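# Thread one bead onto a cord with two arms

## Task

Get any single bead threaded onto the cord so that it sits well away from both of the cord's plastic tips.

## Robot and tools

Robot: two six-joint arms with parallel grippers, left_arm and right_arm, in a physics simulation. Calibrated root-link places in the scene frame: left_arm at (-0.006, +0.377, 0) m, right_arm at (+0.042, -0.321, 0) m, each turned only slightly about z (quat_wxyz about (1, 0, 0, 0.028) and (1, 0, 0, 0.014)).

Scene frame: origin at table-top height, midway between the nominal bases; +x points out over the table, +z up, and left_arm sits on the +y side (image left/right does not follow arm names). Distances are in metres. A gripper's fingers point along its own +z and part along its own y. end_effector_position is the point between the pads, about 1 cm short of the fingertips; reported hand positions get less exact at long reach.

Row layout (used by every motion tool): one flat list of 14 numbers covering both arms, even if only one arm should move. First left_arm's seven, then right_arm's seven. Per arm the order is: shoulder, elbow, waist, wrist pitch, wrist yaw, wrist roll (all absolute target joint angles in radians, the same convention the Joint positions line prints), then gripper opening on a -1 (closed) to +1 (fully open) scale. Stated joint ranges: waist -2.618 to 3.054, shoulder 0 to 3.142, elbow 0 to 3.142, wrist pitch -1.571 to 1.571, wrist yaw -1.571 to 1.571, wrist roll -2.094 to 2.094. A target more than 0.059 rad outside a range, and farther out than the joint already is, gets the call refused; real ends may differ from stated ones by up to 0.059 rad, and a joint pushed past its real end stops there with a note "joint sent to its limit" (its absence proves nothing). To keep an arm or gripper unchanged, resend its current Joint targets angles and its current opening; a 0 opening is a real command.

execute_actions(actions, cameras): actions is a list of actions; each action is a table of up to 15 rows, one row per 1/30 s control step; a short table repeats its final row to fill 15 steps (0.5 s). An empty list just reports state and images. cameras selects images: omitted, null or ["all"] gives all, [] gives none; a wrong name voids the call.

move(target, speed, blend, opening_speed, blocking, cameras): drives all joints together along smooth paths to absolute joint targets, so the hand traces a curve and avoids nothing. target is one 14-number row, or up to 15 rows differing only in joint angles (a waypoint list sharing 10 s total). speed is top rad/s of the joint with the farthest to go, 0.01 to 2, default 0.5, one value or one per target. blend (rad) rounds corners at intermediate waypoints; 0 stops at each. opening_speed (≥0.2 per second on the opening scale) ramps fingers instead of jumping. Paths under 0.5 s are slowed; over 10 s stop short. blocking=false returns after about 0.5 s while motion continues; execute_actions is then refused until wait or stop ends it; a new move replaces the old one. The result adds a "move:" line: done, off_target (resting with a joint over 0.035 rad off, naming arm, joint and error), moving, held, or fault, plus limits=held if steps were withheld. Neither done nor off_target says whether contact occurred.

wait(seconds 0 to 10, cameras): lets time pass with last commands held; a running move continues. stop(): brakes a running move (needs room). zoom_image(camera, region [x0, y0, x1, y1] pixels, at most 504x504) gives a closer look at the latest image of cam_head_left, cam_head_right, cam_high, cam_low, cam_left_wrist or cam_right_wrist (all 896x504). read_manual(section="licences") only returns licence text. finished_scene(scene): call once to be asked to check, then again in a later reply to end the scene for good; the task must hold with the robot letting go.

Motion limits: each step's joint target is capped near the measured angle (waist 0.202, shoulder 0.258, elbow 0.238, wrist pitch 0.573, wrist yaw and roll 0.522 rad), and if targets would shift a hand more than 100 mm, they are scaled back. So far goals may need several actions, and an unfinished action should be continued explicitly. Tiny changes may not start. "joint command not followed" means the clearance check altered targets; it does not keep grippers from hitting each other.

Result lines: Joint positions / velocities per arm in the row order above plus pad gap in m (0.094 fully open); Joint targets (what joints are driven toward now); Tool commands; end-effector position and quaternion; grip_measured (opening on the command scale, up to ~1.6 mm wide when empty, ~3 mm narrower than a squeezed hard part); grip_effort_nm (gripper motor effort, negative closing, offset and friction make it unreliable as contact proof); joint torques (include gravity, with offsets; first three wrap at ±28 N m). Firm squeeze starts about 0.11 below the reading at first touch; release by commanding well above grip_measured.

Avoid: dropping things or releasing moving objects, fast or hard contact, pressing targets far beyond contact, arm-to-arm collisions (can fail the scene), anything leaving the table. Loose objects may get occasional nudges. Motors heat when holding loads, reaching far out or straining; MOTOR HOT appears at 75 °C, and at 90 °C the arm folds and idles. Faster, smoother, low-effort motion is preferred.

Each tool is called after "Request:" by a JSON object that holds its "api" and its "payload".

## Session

Request:
{"api": "execute_actions", "payload": {"actions": []}}

Scene clock: 0.00 s.
left_arm: end_effector_position=(+0.3959, +0.4124, +0.1102) grip_measured=+1.000 grip_effort_nm=n/a end_effector_quat_wxyz=(+0.589, -0.045, +0.805, +0.054) | right_arm: end_effector_position=(+0.4525, -0.3238, +0.1308) grip_measured=+1.000 grip_effort_nm=n/a end_effector_quat_wxyz=(+0.636, +0.006, +0.771, -0.032)
Joint names: [shoulder, elbow, waist, wrist pitch, wrist yaw, wrist roll]
Joint positions: left_arm=[1.534 0.395 -0.018 0.833 -0.104 0.002 0.094] | right_arm=[1.572 0.383 0.002 0.999 0.086 -0.027 0.094]
Joint velocities: left_arm=[0.002 -0.012 0.002 -0.022 0.037 -0.051 0] | right_arm=[-0.027 -0.002 -0.012 -0.051 -0.081 0.051 0]
Joint torques (N m): no reading
Heat: left arm: 27 °C; right arm: 27 °C.
Joint targets: left_arm=[1.524 0.405 -0.018 0.843 -0.105 0.001] | right_arm=[1.562 0.392 0.002 1.009 0.087 -0.027]
Tool commands: left_gripper/opening=+1.0 right_gripper/opening=+1.0
camera_calibration:
cam_left_wrist: T_world_to_cam=[[0.0942731, -0.983278, -0.155814, 0.389762], [-0.871723, -0.00593639, -0.489963, 0.427505], [0.480845, 0.182017, -0.857705, -0.0577713], [0, 0, 0, 1]] pos_world=[0.363701, 0.396297, 0.220641]
cam_right_wrist: T_world_to_cam=[[-0.0691232, -0.996001, -0.0566057, -0.281874], [-0.798666, 0.0892504, -0.59512, 0.493301], [0.597792, 0.00407242, -0.801641, -0.0484139], [0, 0, 0, 1]] pos_world=[0.40344, -0.324577, 0.238807]

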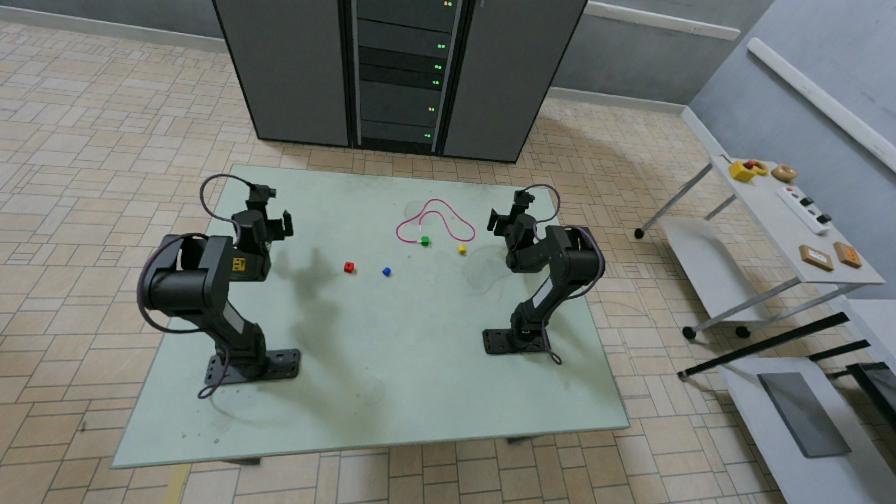

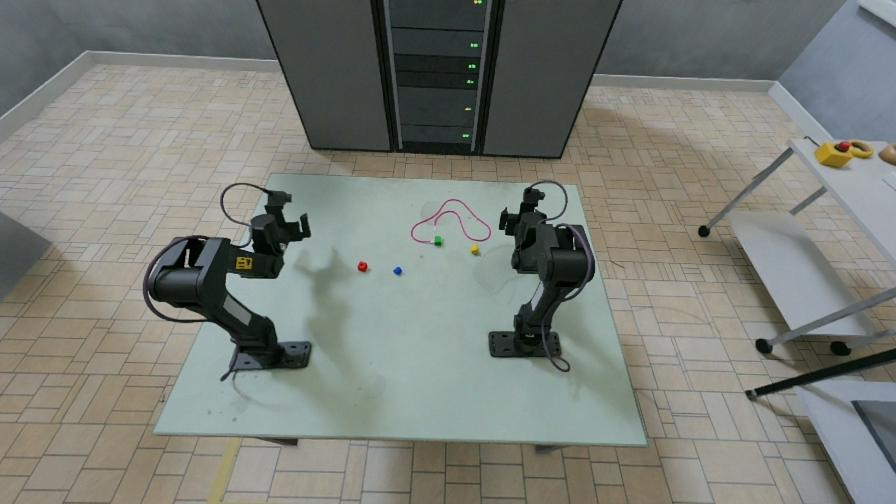

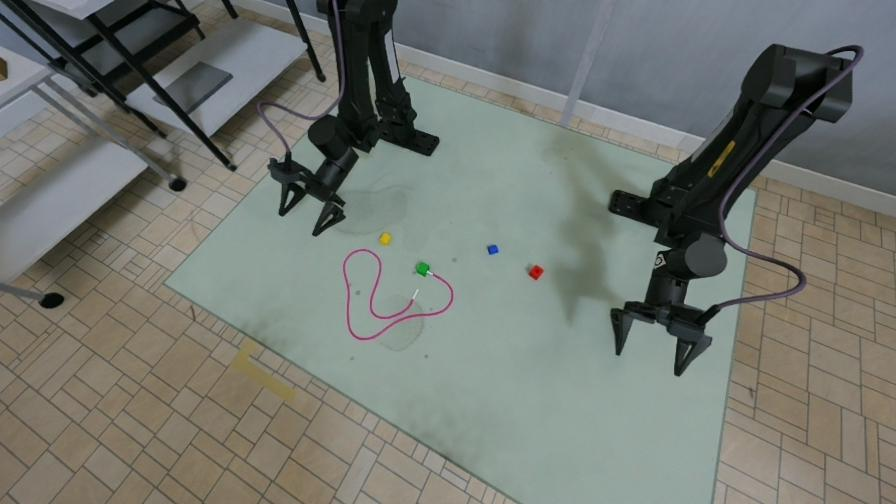

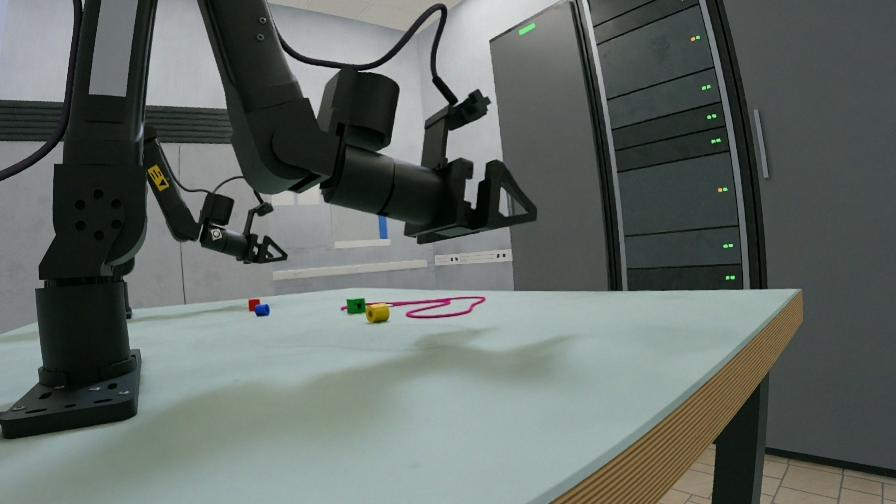

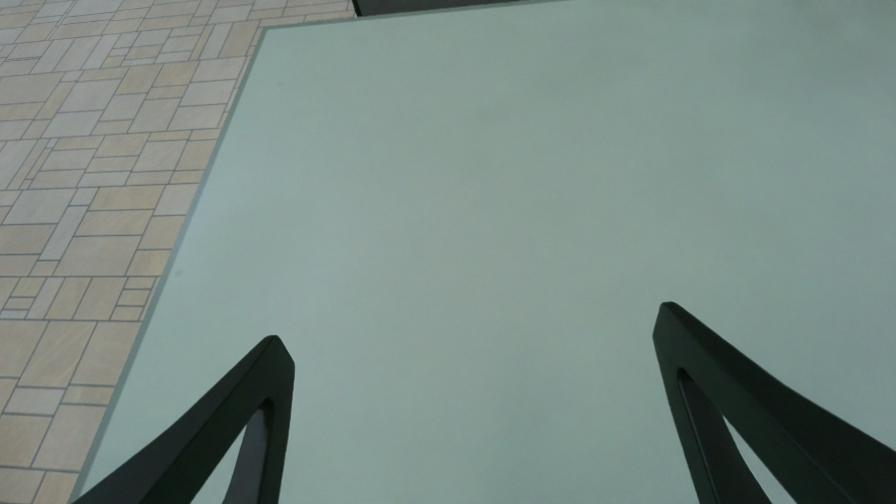

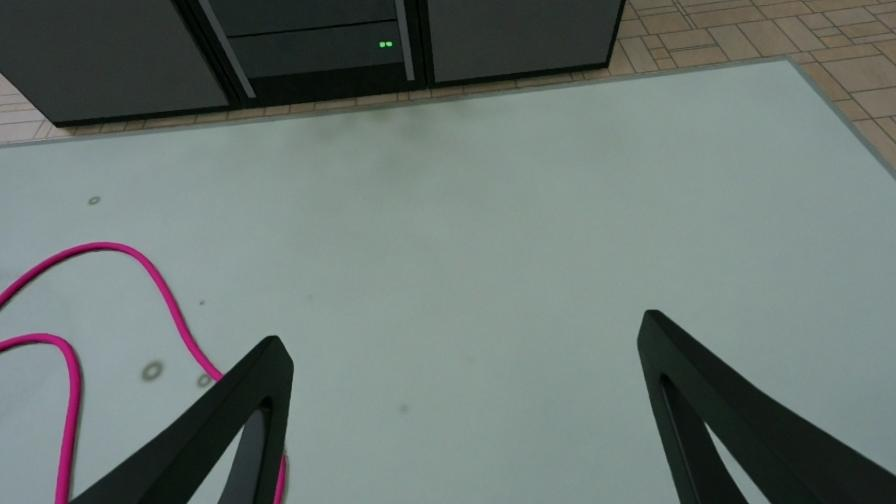

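Request:
{"api": "zoom_image", "payload": {"camera": "cam_high", "region": [330, 220, 570, 355]}}

Request:
{"api": "zoom_image", "payload": {"camera": "cam_head_right", "region": [340, 190, 500, 280]}}

Request:
{"api": "zoom_image", "payload": {"camera": "cam_low", "region": [230, 280, 500, 340]}}

Scaled by 2.100 from the camera's 896x504 image, which has a finer 1280x720 frame.

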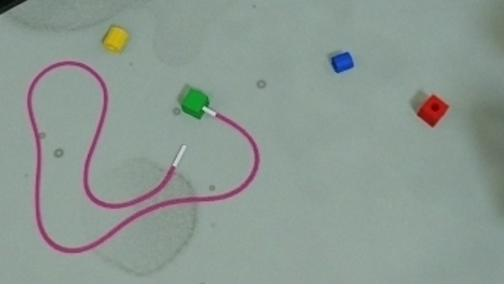

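Scaled by 3.150 from the camera's 896x504 image, which has a finer 1280x720 frame.

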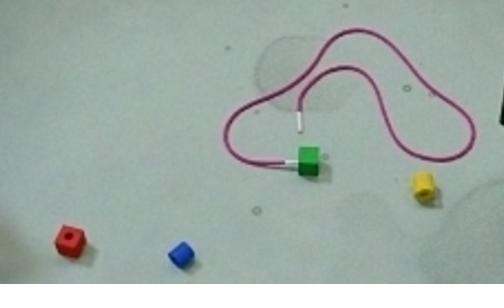

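Scaled by 1.867 from the camera's 896x504 image, which has a finer 1280x720 frame.

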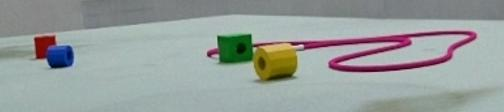

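Request:
{"api": "move", "payload": {"target": [1.299,0.834,-0.646,-0.435,0,0,0.2,1.45,0.45,0.6,1.0,0,0,0], "cameras": ["cam_left_wrist","cam_right_wrist"]}}

Scene clock: 39.43 s.
left_arm: end_effector_position=(+0.2798, +0.1910, +0.1008) grip_measured=+0.202 grip_effort_nm=-0.090 end_effector_quat_wxyz=(+0.290, +0.274, +0.913, -0.083) | right_arm: end_effector_position=(+0.3792, -0.0802, +0.1800) grip_measured=+0.003 grip_effort_nm=-0.173 end_effector_quat_wxyz=(+0.652, -0.222, +0.695, +0.205)
Joint names: [shoulder, elbow, waist, wrist pitch, wrist yaw, wrist roll]
Joint positions: left_arm=[1.329 0.804 -0.64 -0.434 -0.007 0.002 0.056] | right_arm=[1.478 0.414 0.594 0.999 0.007 -0.005 0.047]
Joint velocities: left_arm=[-0.012 0.012 -0.002 -0.022 0.051 0.066 0] | right_arm=[0.012 0.012 0.012 0.022 0.007 -0.066 0]
Joint torques (N m): left_arm=[-6.93 8.34 -0.47 1.12 0.04 -0.04] | right_arm=[-7.02 8.4 0.5 1.79 -0.1 0.05]
Heat: left arm: 30 °C; right arm: 31 °C.
Joint targets: left_arm=[1.299 0.834 -0.646 -0.435 0.000 0.000] | right_arm=[1.450 0.450 0.600 1.000 0.000 0.000]
move: off_target (right_arm); right_arm: the elbow is farthest, 0.036 rad from its target
camera_calibration:
cam_left_wrist: T_world_to_cam=[[-0.633902, -0.769355, -0.0791305, 0.336745], [-0.771516, 0.621867, 0.13433, 0.109461], [-0.0541385, 0.146202, -0.987772, 0.199897], [0, 0, 0, 1]] pos_world=[0.308736, 0.161781, 0.209396]
cam_right_wrist: T_world_to_cam=[[0.568174, -0.817351, -0.095474, -0.261894], [-0.631516, -0.358698, -0.687403, 0.35958], [0.527603, 0.450858, -0.719973, 0.0816255], [0, 0, 0, 1]] pos_world=[0.332816, -0.12188, 0.280941]
Images, in order (width x height): cam_left_wrist 896x504, cam_right_wrist 896x504.

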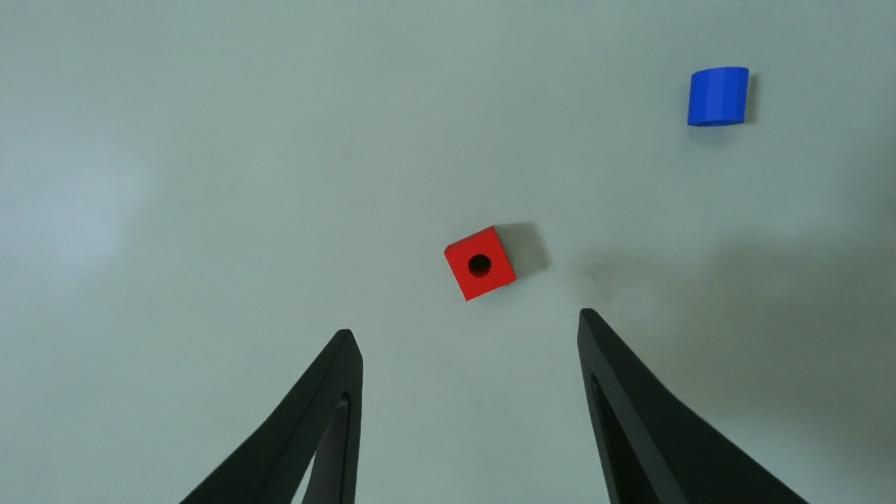

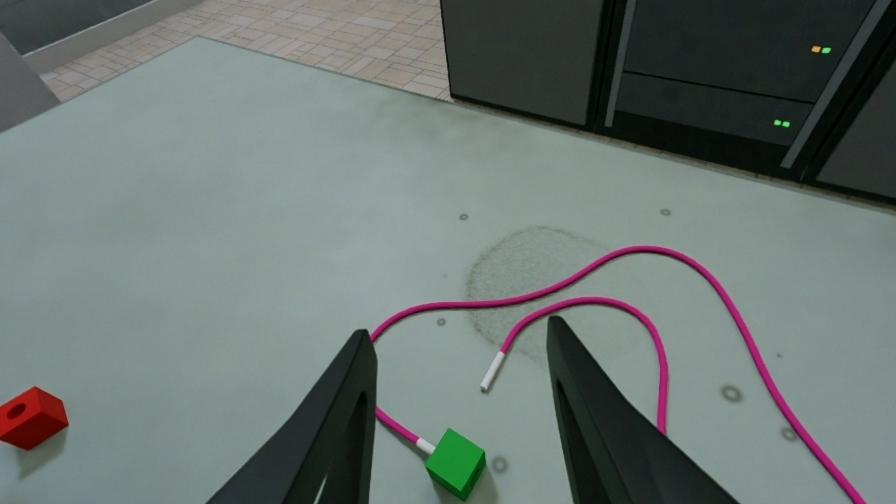

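Request:
{"api": "move", "payload": {"target": [1.495,0.58,-0.651,0.055,0,0,0.2,1.45,0.45,0.6,1.0,0,0,0], "cameras": ["cam_left_wrist"], "speed": 0.4}}

Scene clock: 75.23 s.
left_arm: end_effector_position=(+0.2926, +0.1826, +0.0367) grip_measured=+0.202 grip_effort_nm=-0.090 end_effector_quat_wxyz=(+0.331, +0.270, +0.899, -0.096) | right_arm: end_effector_position=(+0.3792, -0.0802, +0.1800) grip_measured=+0.003 grip_effort_nm=-0.168 end_effector_quat_wxyz=(+0.652, -0.222, +0.695, +0.205)
Joint names: [shoulder, elbow, waist, wrist pitch, wrist yaw, wrist roll]
Joint positions: left_arm=[1.486 0.582 -0.64 0.036 -0.007 0.002 0.056] | right_arm=[1.478 0.414 0.594 0.999 0.007 -0.004 0.047]
Joint velocities: left_arm=[0.012 -0.012 -0.022 -0.095 -0.007 0.022 0] | right_arm=[0.002 0.007 0.007 -0.007 -0.081 0.007 0.001]
Joint torques (N m): left_arm=[-4.23 5.18 -0.88 1.38 0.04 -0.04] | right_arm=[-7.06 8.44 0.54 1.78 -0.09 0.07]
Heat: left arm: 28 °C; right arm: 32 °C.
Joint targets: left_arm=[1.495 0.580 -0.651 0.055 0.000 0.000] | right_arm=[1.450 0.450 0.600 1.000 0.000 0.000]
move: off_target (right_arm); right_arm: the elbow is farthest, 0.036 rad from its target
camera_calibration:
cam_left_wrist: T_world_to_cam=[[-0.627554, -0.773546, -0.0883311, 0.332525], [-0.778289, 0.626339, 0.0443354, 0.137606], [0.0210298, 0.09657, -0.995104, 0.12586], [0, 0, 0, 1]] pos_world=[0.313128, 0.158881, 0.148516]
Images, in order (width x height): cam_left_wrist 896x504.

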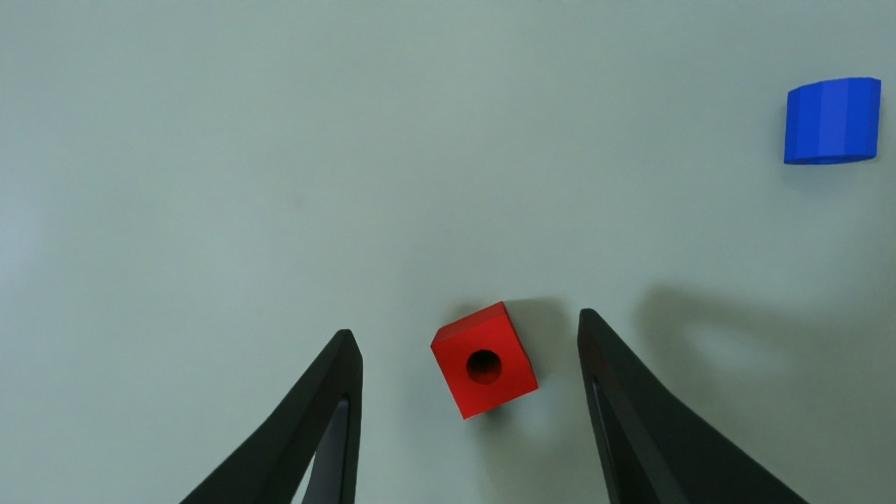

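Request:
{"api": "move", "payload": {"target": [1.534,0.545,-0.654,0.097,0,0,0.2,1.45,0.45,0.6,1.0,0,0,0], "cameras": ["cam_left_wrist"], "speed": 0.1}}

Request:
{"api": "move", "payload": {"target": [1.534,0.545,-0.654,0.097,0,0,-0.65,1.45,0.45,0.6,1.0,0,0,0], "cameras": ["cam_left_wrist"], "opening_speed": 0.25}}

Scene clock: 88.77 s.
left_arm: end_effector_position=(+0.2856, +0.1850, +0.0191) grip_measured=+0.202 grip_effort_nm=-0.090 end_effector_quat_wxyz=(+0.318, +0.274, +0.903, -0.093) | right_arm: end_effector_position=(+0.3792, -0.0802, +0.1800) grip_measured=+0.003 grip_effort_nm=-0.173 end_effector_quat_wxyz=(+0.652, -0.222, +0.695, +0.205)
Joint names: [shoulder, elbow, waist, wrist pitch, wrist yaw, wrist roll]
Joint positions: left_arm=[1.523 0.548 -0.645 0.078 -0.007 0.002 0.056] | right_arm=[1.478 0.414 0.594 0.999 0.007 -0.004 0.047]
Joint velocities: left_arm=[-0.017 -0.027 -0.017 -0.007 -0.037 -0.007 0] | right_arm=[0.012 -0.017 0.012 0.022 0.007 -0.037 -0.001]
Joint torques (N m): left_arm=[-4.16 4.79 -0.7 1.34 0.04 -0.03] | right_arm=[-7.09 8.42 0.55 1.79 -0.08 0.06]
Heat: left arm: 29 °C; right arm: 32 °C.
Joint targets: left_arm=[1.534 0.545 -0.654 0.097 0.000 0.000] | right_arm=[1.450 0.450 0.600 1.000 0.000 0.000]
move: off_target (right_arm); right_arm: the elbow is farthest, 0.036 rad from its target
camera_calibration:
cam_left_wrist: T_world_to_cam=[[-0.633744, -0.768802, -0.0855068, 0.329261], [-0.77354, 0.629556, 0.0727695, 0.128948], [-0.00211403, 0.11226, -0.993677, 0.111984], [0, 0, 0, 1]] pos_world=[0.30865, 0.159386, 0.130046]
Images, in order (width x height): cam_left_wrist 896x504.

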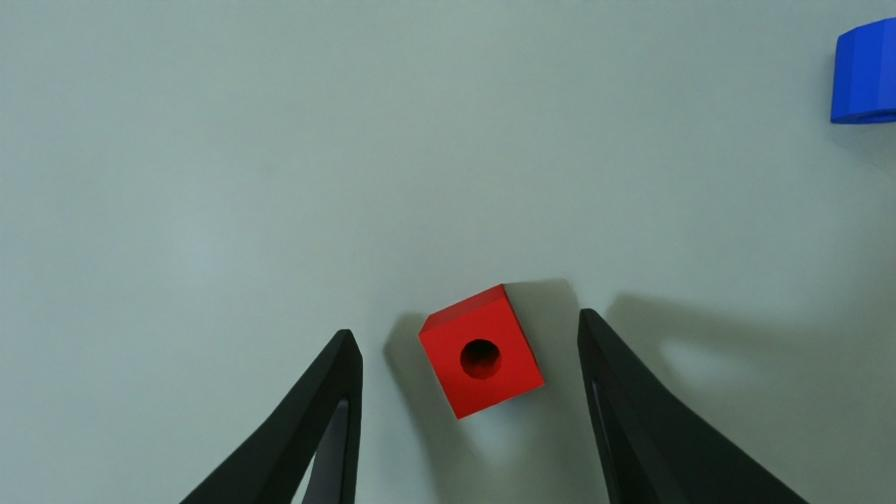

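Scene clock: 92.37 s.
left_arm: end_effector_position=(+0.2859, +0.1848, +0.0194) grip_measured=-0.514 grip_effort_nm=-1.028 end_effector_quat_wxyz=(+0.318, +0.274, +0.903, -0.093) | right_arm: end_effector_position=(+0.3792, -0.0802, +0.1800) grip_measured=+0.003 grip_effort_nm=-0.173 end_effector_quat_wxyz=(+0.652, -0.222, +0.695, +0.205)
Joint names: [shoulder, elbow, waist, wrist pitch, wrist yaw, wrist roll]
Joint positions: left_arm=[1.523 0.548 -0.645 0.08 -0.007 0.002 0.023] | right_arm=[1.478 0.414 0.594 0.999 0.007 -0.004 0.047]
Joint velocities: left_arm=[0.002 -0.007 0.007 -0.007 0.081 -0.081 0] | right_arm=[0.017 0.002 -0.002 0.139 0.007 0.007 -0.001]
Joint torques (N m): left_arm=[-4.16 4.82 -0.69 1.33 0.04 -0.03] | right_arm=[-7.12 8.5 0.57 1.78 -0.09 0.05]
Heat: left arm: 29 °C; right arm: 32 °C.
Joint targets: left_arm=[1.534 0.545 -0.654 0.097 0.000 0.000] | right_arm=[1.450 0.450 0.600 1.000 0.000 0.000]
move: off_target (right_arm); right_arm: the elbow is farthest, 0.036 rad from its target
camera_calibration:
cam_left_wrist: T_world_to_cam=[[-0.633608, -0.768893, -0.0856973, 0.329305], [-0.773654, 0.629632, 0.0708755, 0.129349], [-0.000537891, 0.111207, -0.993797, 0.112048], [0, 0, 0, 1]] pos_world=[0.308782, 0.159297, 0.130406]
Images, in order (width x height): cam_left_wrist 896x504.

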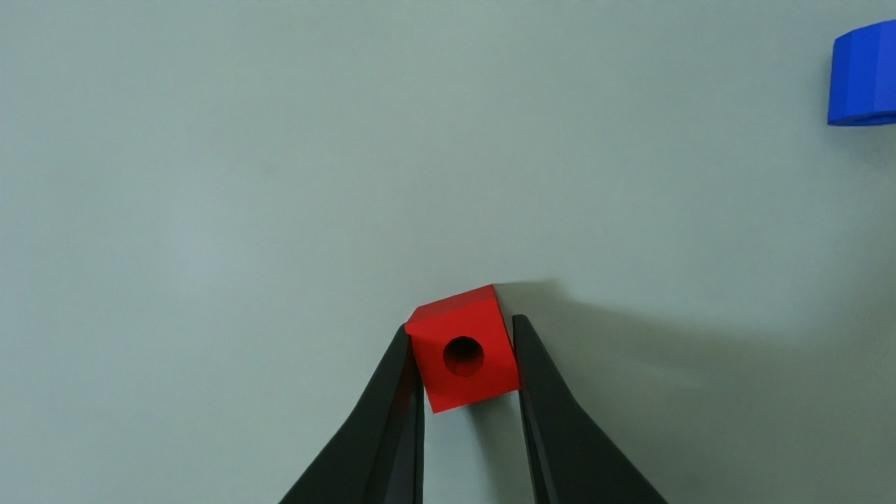

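Request:
{"api": "move", "payload": {"target": [1.534,0.545,-0.654,0.097,0,0,-0.85,1.45,0.45,0.6,1.0,0,0,0], "cameras": ["cam_left_wrist"], "opening_speed": 0.3}}

Scene clock: 96.37 s.
left_arm: end_effector_position=(+0.2859, +0.1848, +0.0194) grip_measured=-0.514 grip_effort_nm=-1.033 end_effector_quat_wxyz=(+0.318, +0.274, +0.903, -0.093) | right_arm: end_effector_position=(+0.3792, -0.0802, +0.1800) grip_measured=+0.003 grip_effort_nm=-0.168 end_effector_quat_wxyz=(+0.652, -0.222, +0.695, +0.205)
Joint names: [shoulder, elbow, waist, wrist pitch, wrist yaw, wrist roll]
Joint positions: left_arm=[1.523 0.548 -0.645 0.08 -0.007 0.002 0.023] | right_arm=[1.478 0.414 0.594 0.999 0.007 -0.004 0.047]
Joint velocities: left_arm=[0.017 -0.002 -0.012 -0.081 -0.051 -0.037 0] | right_arm=[-0.017 -0.007 -0.002 0.007 0.007 0.037 0]
Joint torques (N m): left_arm=[-4.16 4.79 -0.68 1.33 0.04 -0.03] | right_arm=[-7.12 8.47 0.51 1.79 -0.09 0.05]
Heat: left arm: 29 °C; right arm: 32 °C.
Joint targets: left_arm=[1.534 0.545 -0.654 0.097 0.000 0.000] | right_arm=[1.450 0.450 0.600 1.000 0.000 0.000]
move: off_target (right_arm); right_arm: the elbow is farthest, 0.036 rad from its target
camera_calibration:
cam_left_wrist: T_world_to_cam=[[-0.633608, -0.768893, -0.0856973, 0.329305], [-0.773654, 0.629632, 0.0708755, 0.129349], [-0.000537891, 0.111207, -0.993797, 0.112048], [0, 0, 0, 1]] pos_world=[0.308782, 0.159297, 0.130406]
Images, in order (width x height): cam_left_wrist 896x504.

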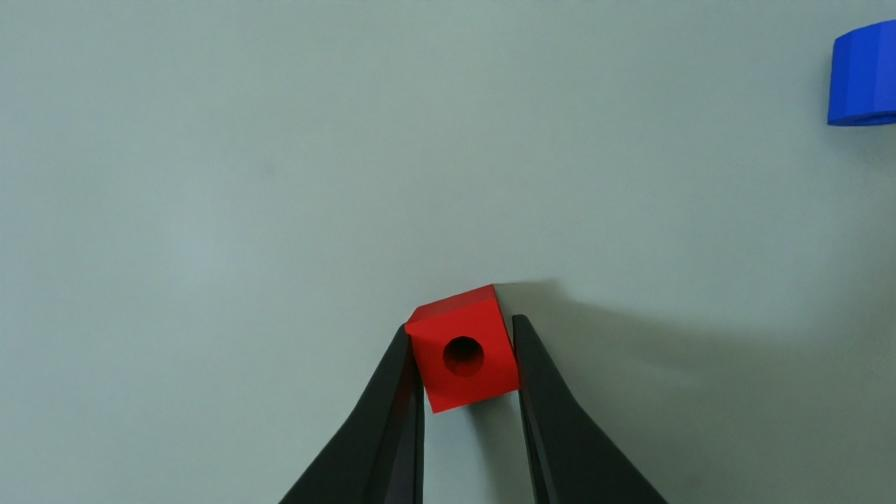

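Request:
{"api": "move", "payload": {"target": [1.534,0.545,-0.654,0.097,0,0,0.2,1.45,0.45,0.6,1.0,0,0,0], "cameras": [], "opening_speed": 0.6}}

Request:
{"api": "move", "payload": {"target": [1.534,0.545,-0.765,0.097,-0.218,-0.27,0.2,1.45,0.45,0.6,1.0,0,0,0], "cameras": ["cam_left_wrist"], "speed": 0.2}}

Scene clock: 116.00 s.
left_arm: end_effector_position=(+0.2859, +0.1848, +0.0194) grip_measured=+0.198 grip_effort_nm=0.095 end_effector_quat_wxyz=(+0.318, +0.274, +0.903, -0.093) | right_arm: end_effector_position=(+0.3792, -0.0802, +0.1800) grip_measured=+0.003 grip_effort_nm=-0.168 end_effector_quat_wxyz=(+0.652, -0.222, +0.695, +0.205)
Joint names: [shoulder, elbow, waist, wrist pitch, wrist yaw, wrist roll]
Joint positions: left_arm=[1.523 0.548 -0.645 0.08 -0.007 0.002 0.056] | right_arm=[1.478 0.414 0.594 0.999 0.007 -0.004 0.047]
Joint velocities: left_arm=[0.012 -0.022 -0.002 0.007 0.007 -0.022 0] | right_arm=[-0.012 0.007 -0.007 0.022 -0.022 -0.007 0.001]
Joint torques (N m): left_arm=[-4.16 4.81 -0.69 1.33 0.04 -0.04] | right_arm=[-7.01 8.47 0.51 1.79 -0.09 0.05]
Heat: left arm: 29 °C; right arm: 32 °C.
Joint targets: left_arm=[1.534 0.545 -0.654 0.097 0.000 0.000] | right_arm=[1.450 0.450 0.600 1.000 0.000 0.000]
move: off_target (right_arm); right_arm: the elbow is farthest, 0.036 rad from its target
No camera images: "cameras" was empty.

Scene clock: 117.97 s.
left_arm: end_effector_position=(+0.2837, +0.1822, +0.0224) grip_measured=+0.198 grip_effort_nm=0.090 end_effector_quat_wxyz=(+0.337, +0.170, +0.923, -0.067) | right_arm: end_effector_position=(+0.3792, -0.0802, +0.1800) grip_measured=+0.003 grip_effort_nm=-0.168 end_effector_quat_wxyz=(+0.652, -0.222, +0.695, +0.205)
Joint names: [shoulder, elbow, waist, wrist pitch, wrist yaw, wrist roll]
Joint positions: left_arm=[1.523 0.548 -0.756 0.08 -0.206 -0.263 0.056] | right_arm=[1.478 0.414 0.594 0.999 0.007 -0.004 0.047]
Joint velocities: left_arm=[0.002 -0.022 0.002 0.007 0.037 0.007 -0.001] | right_arm=[0.017 -0.032 -0.017 0.022 0.037 0.022 -0.001]
Joint torques (N m): left_arm=[-4.18 4.79 -0.69 1.33 -0.2 -0.07] | right_arm=[-7.12 8.49 0.5 1.8 -0.08 0.05]
Heat: left arm: 29 °C; right arm: 32 °C.
Joint targets: left_arm=[1.534 0.545 -0.765 0.097 -0.218 -0.270] | right_arm=[1.450 0.450 0.600 1.000 0.000 0.000]
move: off_target (right_arm); right_arm: the elbow is farthest, 0.036 rad from its target
camera_calibration:
cam_left_wrist: T_world_to_cam=[[-0.449371, -0.890326, -0.0733795, 0.295748], [-0.893325, 0.447291, 0.0436039, 0.196891], [-0.00599972, 0.0851461, -0.99635, 0.121622], [0, 0, 0, 1]] pos_world=[0.309518, 0.164889, 0.134295]
Images, in order (width x height): cam_left_wrist 896x504.

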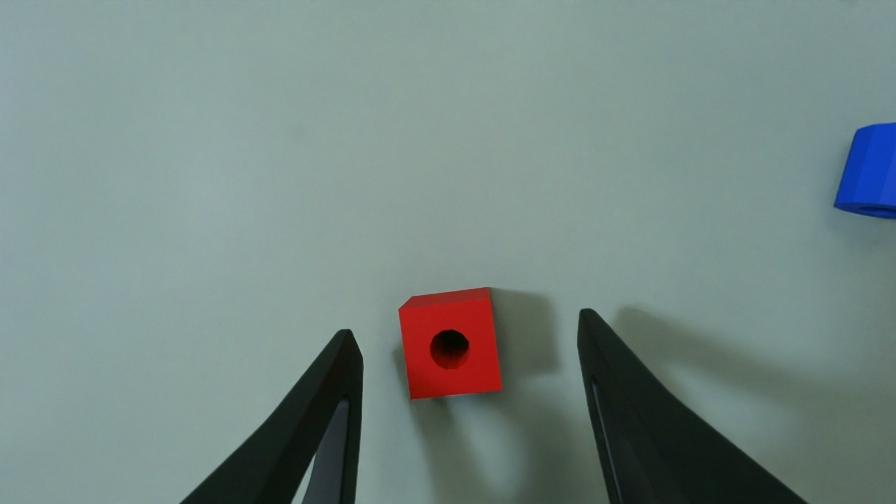

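Request:
{"api": "move", "payload": {"target": [1.55,0.545,-0.765,0.113,-0.218,-0.27,0.2,1.45,0.45,0.6,1.0,0,0,0], "cameras": [], "speed": 0.2}}

Request:
{"api": "move", "payload": {"target": [1.55,0.545,-0.765,0.113,-0.218,-0.27,-0.75,1.45,0.45,0.6,1.0,0,0,0], "cameras": ["cam_left_wrist"], "opening_speed": 0.3}}

Scene clock: 124.07 s.
left_arm: end_effector_position=(+0.2848, +0.1815, +0.0198) grip_measured=+0.198 grip_effort_nm=0.090 end_effector_quat_wxyz=(+0.338, +0.169, +0.924, -0.066) | right_arm: end_effector_position=(+0.3792, -0.0802, +0.1800) grip_measured=+0.003 grip_effort_nm=-0.173 end_effector_quat_wxyz=(+0.652, -0.222, +0.695, +0.205)
Joint names: [shoulder, elbow, waist, wrist pitch, wrist yaw, wrist roll]
Joint positions: left_arm=[1.538 0.548 -0.756 0.094 -0.208 -0.264 0.056] | right_arm=[1.478 0.414 0.594 0.999 0.007 -0.004 0.047]
Joint velocities: left_arm=[-0.017 0.012 -0.012 -0.007 0.037 0.066 -0.001] | right_arm=[-0.007 0.007 -0.002 -0.051 0.007 -0.022 -0.001]
Joint torques (N m): left_arm=[-4.14 4.74 -0.68 1.33 -0.18 -0.07] | right_arm=[-7.09 8.44 0.51 1.78 -0.11 0.05]
Heat: left arm: 29 °C; right arm: 32 °C.
Joint targets: left_arm=[1.550 0.545 -0.765 0.113 -0.218 -0.270] | right_arm=[1.450 0.450 0.600 1.000 0.000 0.000]
move: off_target (right_arm); right_arm: the elbow is farthest, 0.036 rad from its target
No camera images: "cameras" was empty.

Scene clock: 127.43 s.
left_arm: end_effector_position=(+0.2850, +0.1814, +0.0200) grip_measured=-0.560 grip_effort_nm=-1.028 end_effector_quat_wxyz=(+0.338, +0.169, +0.923, -0.067) | right_arm: end_effector_position=(+0.3792, -0.0802, +0.1800) grip_measured=+0.003 grip_effort_nm=-0.168 end_effector_quat_wxyz=(+0.652, -0.222, +0.695, +0.205)
Joint names: [shoulder, elbow, waist, wrist pitch, wrist yaw, wrist roll]
Joint positions: left_arm=[1.538 0.548 -0.756 0.096 -0.208 -0.264 0.021] | right_arm=[1.478 0.414 0.594 0.999 0.007 -0.004 0.047]
Joint velocities: left_arm=[0.002 -0.007 -0.002 0.037 0.007 0.037 0] | right_arm=[0.012 -0.017 -0.002 -0.007 -0.066 0.007 0.001]
Joint torques (N m): left_arm=[-4.15 4.75 -0.69 1.32 -0.18 -0.06] | right_arm=[-7.1 8.49 0.57 1.78 -0.09 0.04]
Heat: left arm: 29 °C; right arm: 32 °C.
Joint targets: left_arm=[1.550 0.545 -0.765 0.113 -0.218 -0.270] | right_arm=[1.450 0.450 0.600 1.000 0.000 0.000]
move: off_target (right_arm); right_arm: the elbow is farthest, 0.036 rad from its target
camera_calibration:
cam_left_wrist: T_world_to_cam=[[-0.44789, -0.891076, -0.0733344, 0.295141], [-0.894073, 0.445892, 0.0425898, 0.19896], [-0.00525156, 0.0846419, -0.996398, 0.119194], [0, 0, 0, 1]] pos_world=[0.310701, 0.164189, 0.131935]
Images, in order (width x height): cam_left_wrist 896x504.

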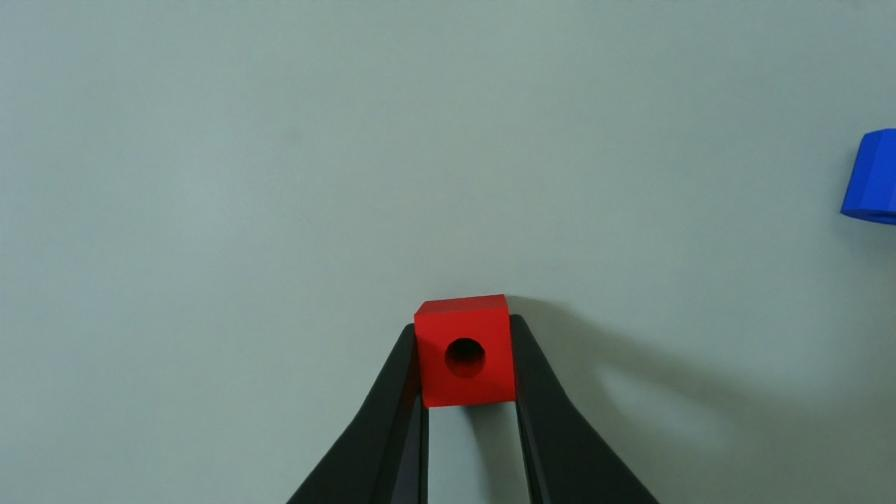

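Request:
{"api": "move", "payload": {"target": [1.55,0.545,-0.765,0.113,-0.218,-0.27,0.1,1.45,0.45,0.6,1.0,0,0,0], "cameras": [], "opening_speed": 0.5}}

Request:
{"api": "move", "payload": {"target": [[1.299,0.834,-0.765,-0.435,-0.218,-0.27,0.1,1.45,0.45,0.6,1.0,0,0,0],[2.117,2.04,-0.881,-1.42,0,-0.33,0.1,1.45,0.45,0.6,1.0,0,0,0]], "cameras": ["cam_left_wrist"]}}

Scene clock: 153.20 s.
left_arm: end_effector_position=(+0.2850, +0.1813, +0.0201) grip_measured=+0.098 grip_effort_nm=0.095 end_effector_quat_wxyz=(+0.338, +0.169, +0.923, -0.067) | right_arm: end_effector_position=(+0.3792, -0.0802, +0.1800) grip_measured=+0.003 grip_effort_nm=-0.168 end_effector_quat_wxyz=(+0.652, -0.222, +0.695, +0.205)
Joint names: [shoulder, elbow, waist, wrist pitch, wrist yaw, wrist roll]
Joint positions: left_arm=[1.538 0.548 -0.756 0.096 -0.208 -0.264 0.052] | right_arm=[1.478 0.414 0.594 0.999 0.007 -0.004 0.047]
Joint velocities: left_arm=[0.002 -0.012 -0.017 0.051 -0.051 -0.007 0] | right_arm=[-0.002 0.017 -0.007 0.007 -0.037 -0.066 0]
Joint torques (N m): left_arm=[-4.15 4.74 -0.68 1.32 -0.18 -0.07] | right_arm=[-7.1 8.44 0.51 1.77 -0.09 0.05]
Heat: left arm: 29 °C; right arm: 32 °C.
Joint targets: left_arm=[1.550 0.545 -0.765 0.113 -0.218 -0.270] | right_arm=[1.450 0.450 0.600 1.000 0.000 0.000]
move: off_target (right_arm); right_arm: the elbow is farthest, 0.036 rad from its target
No camera images: "cameras" was empty.

Scene clock: 157.57 s.
left_arm: end_effector_position=(+0.2818, +0.0734, +0.1376) grip_measured=+0.098 grip_effort_nm=0.090 end_effector_quat_wxyz=(+0.030, +0.243, +0.969, -0.017) | right_arm: end_effector_position=(+0.3792, -0.0802, +0.1800) grip_measured=+0.003 grip_effort_nm=-0.168 end_effector_quat_wxyz=(+0.652, -0.222, +0.695, +0.205)
Joint names: [shoulder, elbow, waist, wrist pitch, wrist yaw, wrist roll]
Joint positions: left_arm=[2.098 2.011 -0.873 -1.415 -0.005 -0.324 0.052] | right_arm=[1.478 0.414 0.594 0.999 0.007 -0.004 0.047]
Joint velocities: left_arm=[-0.002 -0.012 -0.002 0.007 -0.051 0.007 0.001] | right_arm=[0.007 -0.007 0.007 0.007 -0.066 -0.051 -0.001]
Joint torques (N m): left_arm=[-9.22 7.62 -0.64 0.37 0.02 -0.06] | right_arm=[-7.08 8.46 0.57 1.77 -0.09 0.04]
Heat: left arm: 29 °C; right arm: 32 °C.
Joint targets: left_arm=[2.117 2.040 -0.881 -1.420 0.000 -0.330] | right_arm=[1.450 0.450 0.600 1.000 0.000 0.000]
move: off_target (right_arm); right_arm: the elbow is farthest, 0.036 rad from its target
camera_calibration:
cam_left_wrist: T_world_to_cam=[[-0.582806, -0.812543, 0.0105605, 0.226826], [-0.631077, 0.460758, 0.624055, 0.0840765], [-0.511937, 0.357038, -0.781309, 0.33866], [0, 0, 0, 1]] pos_world=[0.358627, 0.0246523, 0.209735]
Images, in order (width x height): cam_left_wrist 896x504.

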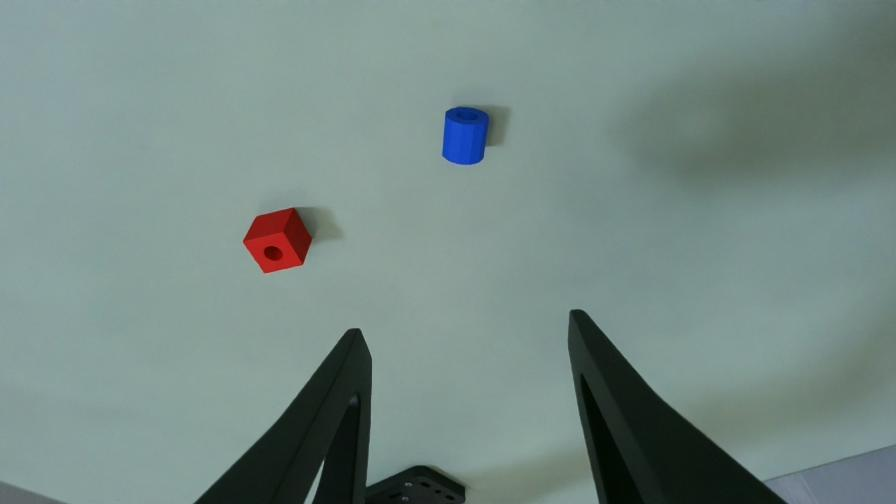

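Request:
{"api": "move", "payload": {"target": [2.182,1.79,-0.89,-1.17,0,-0.165,0.1,1.45,0.45,0.6,1.0,0,0,0], "cameras": ["cam_left_wrist"], "speed": 0.4}}

Scene clock: 176.23 s.
left_arm: end_effector_position=(+0.2805, +0.0700, +0.0544) grip_measured=+0.098 grip_effort_nm=0.095 end_effector_quat_wxyz=(+0.006, +0.321, +0.947, +0.000) | right_arm: end_effector_position=(+0.3792, -0.0802, +0.1800) grip_measured=+0.003 grip_effort_nm=-0.168 end_effector_quat_wxyz=(+0.652, -0.222, +0.695, +0.205)
Joint names: [shoulder, elbow, waist, wrist pitch, wrist yaw, wrist roll]
Joint positions: left_arm=[2.167 1.79 -0.881 -1.184 -0.005 -0.171 0.052] | right_arm=[1.478 0.414 0.594 0.999 0.007 -0.004 0.047]
Joint velocities: left_arm=[0.007 -0.017 0.002 0.007 -0.066 0.007 0] | right_arm=[-0.002 0.002 -0.022 -0.037 0.081 -0.037 -0.001]
Joint torques (N m): left_arm=[-10.13 5.27 -0.76 0.44 0.02 0.04] | right_arm=[-7.08 8.44 0.5 1.8 -0.1 0.04]
Heat: left arm: 27 °C; right arm: 32 °C.
Joint targets: left_arm=[2.182 1.790 -0.890 -1.170 0.000 -0.165] | right_arm=[1.450 0.450 0.600 1.000 0.000 0.000]
move: off_target (right_arm); right_arm: the elbow is farthest, 0.036 rad from its target
camera_calibration:
cam_left_wrist: T_world_to_cam=[[-0.705346, -0.70886, -0.0020822, 0.251986], [-0.528169, 0.523587, 0.668501, 0.101036], [-0.472783, 0.472624, -0.743708, 0.253066], [0, 0, 0, 1]] pos_world=[0.350747, 0.00611658, 0.121189]
Images, in order (width x height): cam_left_wrist 896x504.

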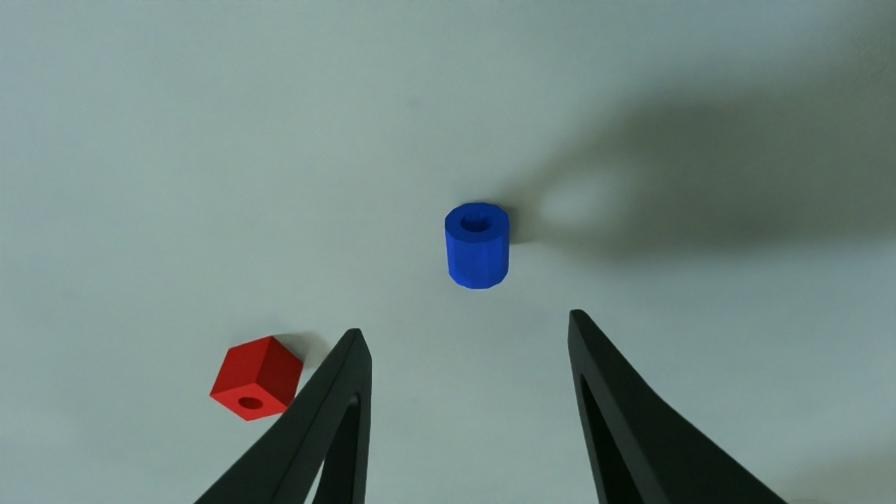

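Request:
{"api": "move", "payload": {"target": [2.212,1.692,-0.898,-1.052,0,-0.165,0.1,1.45,0.45,0.6,1.0,0,0,0], "cameras": ["cam_left_wrist"], "speed": 0.15}}

Request:
{"api": "move", "payload": {"target": [2.212,1.692,-0.898,-1.052,0,-0.165,-0.7,1.45,0.45,0.6,1.0,0,0,0], "cameras": ["cam_left_wrist"], "opening_speed": 0.3}}

Scene clock: 185.93 s.
left_arm: end_effector_position=(+0.2771, +0.0684, +0.0211) grip_measured=+0.098 grip_effort_nm=0.090 end_effector_quat_wxyz=(+0.005, +0.325, +0.946, +0.000) | right_arm: end_effector_position=(+0.3792, -0.0802, +0.1800) grip_measured=+0.003 grip_effort_nm=-0.168 end_effector_quat_wxyz=(+0.652, -0.222, +0.695, +0.205)
Joint names: [shoulder, elbow, waist, wrist pitch, wrist yaw, wrist roll]
Joint positions: left_arm=[2.191 1.695 -0.889 -1.066 -0.005 -0.17 0.052] | right_arm=[1.478 0.414 0.594 0.999 0.007 -0.004 0.047]
Joint velocities: left_arm=[0.017 -0.002 0.002 0.022 -0.007 -0.051 0] | right_arm=[0.007 0.002 0.007 0.051 0.051 -0.066 0]
Joint torques (N m): left_arm=[-9.76 4.98 -0.7 0.43 0.02 0.03] | right_arm=[-7.05 8.47 0.53 1.78 -0.09 0.06]
Heat: left arm: 27 °C; right arm: 33 °C.
Joint targets: left_arm=[2.212 1.692 -0.898 -1.052 0.000 -0.165] | right_arm=[1.450 0.450 0.600 1.000 0.000 0.000]
move: off_target (right_arm); right_arm: the elbow is farthest, 0.036 rad from its target
camera_calibration:
cam_left_wrist: T_world_to_cam=[[-0.711809, -0.70237, -0.00216765, 0.249793], [-0.522497, 0.527451, 0.669919, 0.120524], [-0.469388, 0.477987, -0.742431, 0.226155], [0, 0, 0, 1]] pos_world=[0.346932, 0.00377742, 0.0877043]
Images, in order (width x height): cam_left_wrist 896x504.

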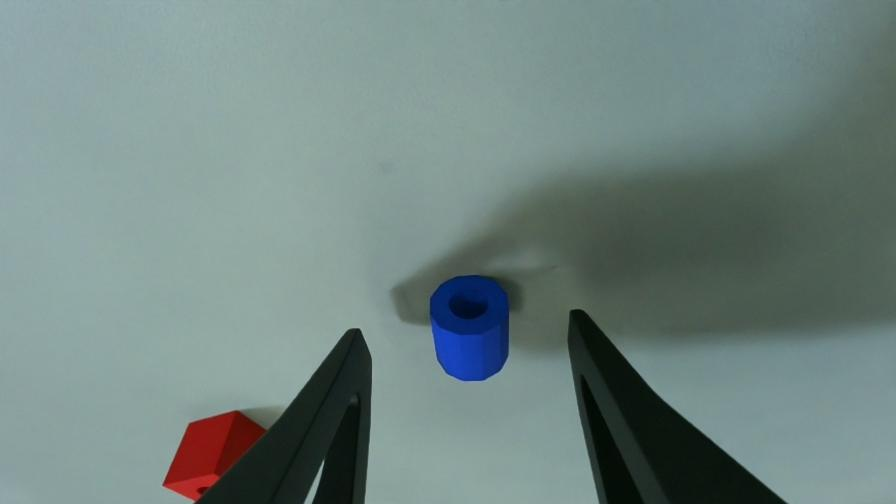

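Scene clock: 188.80 s.
left_arm: end_effector_position=(+0.2773, +0.0682, +0.0211) grip_measured=-0.651 grip_effort_nm=-0.989 end_effector_quat_wxyz=(+0.005, +0.325, +0.946, +0.000) | right_arm: end_effector_position=(+0.3792, -0.0802, +0.1800) grip_measured=+0.003 grip_effort_nm=-0.173 end_effector_quat_wxyz=(+0.652, -0.222, +0.695, +0.205)
Joint names: [shoulder, elbow, waist, wrist pitch, wrist yaw, wrist roll]
Joint positions: left_arm=[2.191 1.695 -0.889 -1.065 -0.005 -0.17 0.016] | right_arm=[1.478 0.414 0.594 0.999 0.007 -0.004 0.047]
Joint velocities: left_arm=[0.002 0.012 0.002 -0.007 0.007 -0.037 -0.001] | right_arm=[-0.002 -0.002 0.007 0.022 -0.081 -0.007 -0.001]
Joint torques (N m): left_arm=[-9.76 4.98 -0.7 0.46 0.02 0.04] | right_arm=[-7.05 8.49 0.5 1.78 -0.09 0.05]
Heat: left arm: 27 °C; right arm: 33 °C.
Joint targets: left_arm=[2.212 1.692 -0.898 -1.052 0.000 -0.165] | right_arm=[1.450 0.450 0.600 1.000 0.000 0.000]
move: off_target (right_arm); right_arm: the elbow is farthest, 0.036 rad from its target
camera_calibration:
cam_left_wrist: T_world_to_cam=[[-0.711807, -0.702371, -0.0021212, 0.24978], [-0.523012, 0.528018, 0.66907, 0.120856], [-0.468816, 0.477359, -0.743196, 0.226247], [0, 0, 0, 1]] pos_world=[0.347073, 0.00362341, 0.087815]
Images, in order (width x height): cam_left_wrist 896x504.

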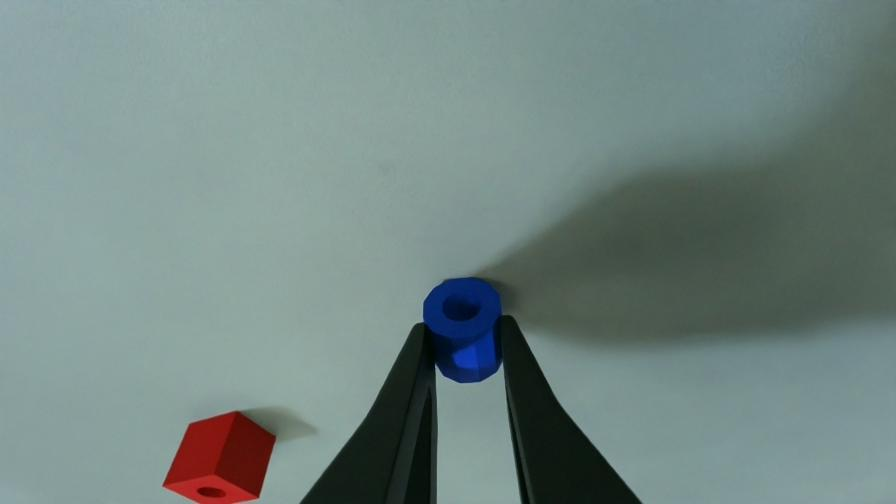

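Request:
{"api": "move", "payload": {"target": [[2.117,2.04,-0.89,-1.42,0,-0.165,-0.7,1.4,0.5,0.2,1.0,0,0,0],[1.9,1.45,-0.89,-0.3,0,-0.1,-0.7,1.4,0.5,0.2,1.0,0,0,0],[1.732,0.62,-0.882,1.16,0,0,-0.7,1.4,0.5,0.2,1.0,0,0,0]], "cameras": ["cam_left_wrist","cam_high"], "speed": 0.4}}

Scene clock: 208.27 s.
left_arm: end_effector_position=(+0.3157, +0.0260, +0.1759) grip_measured=-0.654 grip_effort_nm=-1.033 end_effector_quat_wxyz=(+0.644, +0.284, +0.651, -0.285) | right_arm: end_effector_position=(+0.4499, -0.2249, +0.2208) grip_measured=+0.003 grip_effort_nm=-0.168 end_effector_quat_wxyz=(+0.714, -0.080, +0.691, +0.080)
Joint names: [shoulder, elbow, waist, wrist pitch, wrist yaw, wrist roll]
Joint positions: left_arm=[1.774 0.624 -0.889 1.14 -0.005 -0.005 0.016] | right_arm=[1.428 0.462 0.204 0.999 0.004 -0.003 0.047]
Joint velocities: left_arm=[-0.007 0.007 -0.007 0.051 -0.007 -0.007 0.001] | right_arm=[-0.002 -0.012 -0.002 0.095 -0.051 -0.095 0.001]
Joint torques (N m): left_arm=[-10.95 4.51 0.58 1.72 0.03 0.03] | right_arm=[-6.95 8.96 -0.35 1.79 -0.05 0.05]
Heat: left arm: 29 °C; right arm: 33 °C.
Joint targets: left_arm=[1.732 0.620 -0.882 1.160 0.000 0.000] | right_arm=[1.400 0.500 0.200 1.000 0.000 0.000]
move: off_target (left_arm, right_arm); left_arm: the shoulder is farthest, 0.042 rad from its target; right_arm: the elbow is farthest, 0.038 rad from its target
camera_calibration:
cam_left_wrist: T_world_to_cam=[[-0.733082, -0.668687, -0.124292, 0.275128], [-0.393309, 0.565877, -0.724632, 0.262871], [0.554886, -0.482329, -0.677835, 0.0697197], [0, 0, 0, 1]] pos_world=[0.266394, 0.0688495, 0.271939]
Images, in order (width x height): cam_high 896x504, cam_left_wrist 896x504.

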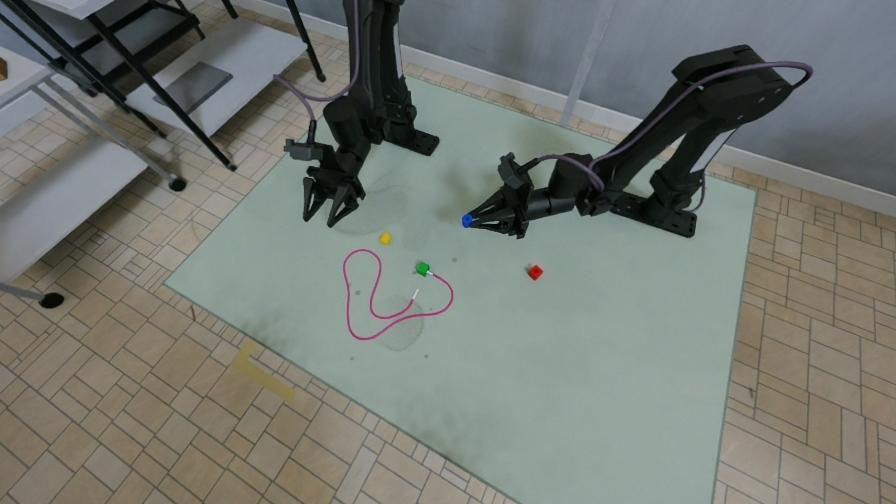

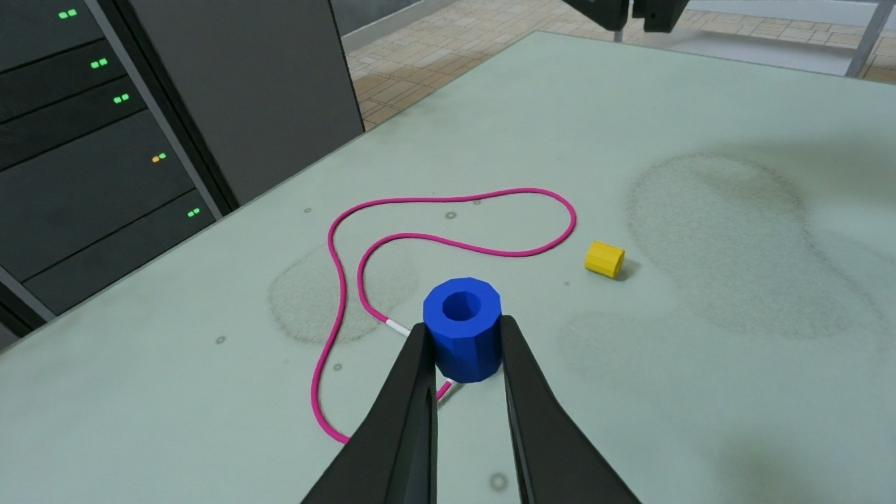

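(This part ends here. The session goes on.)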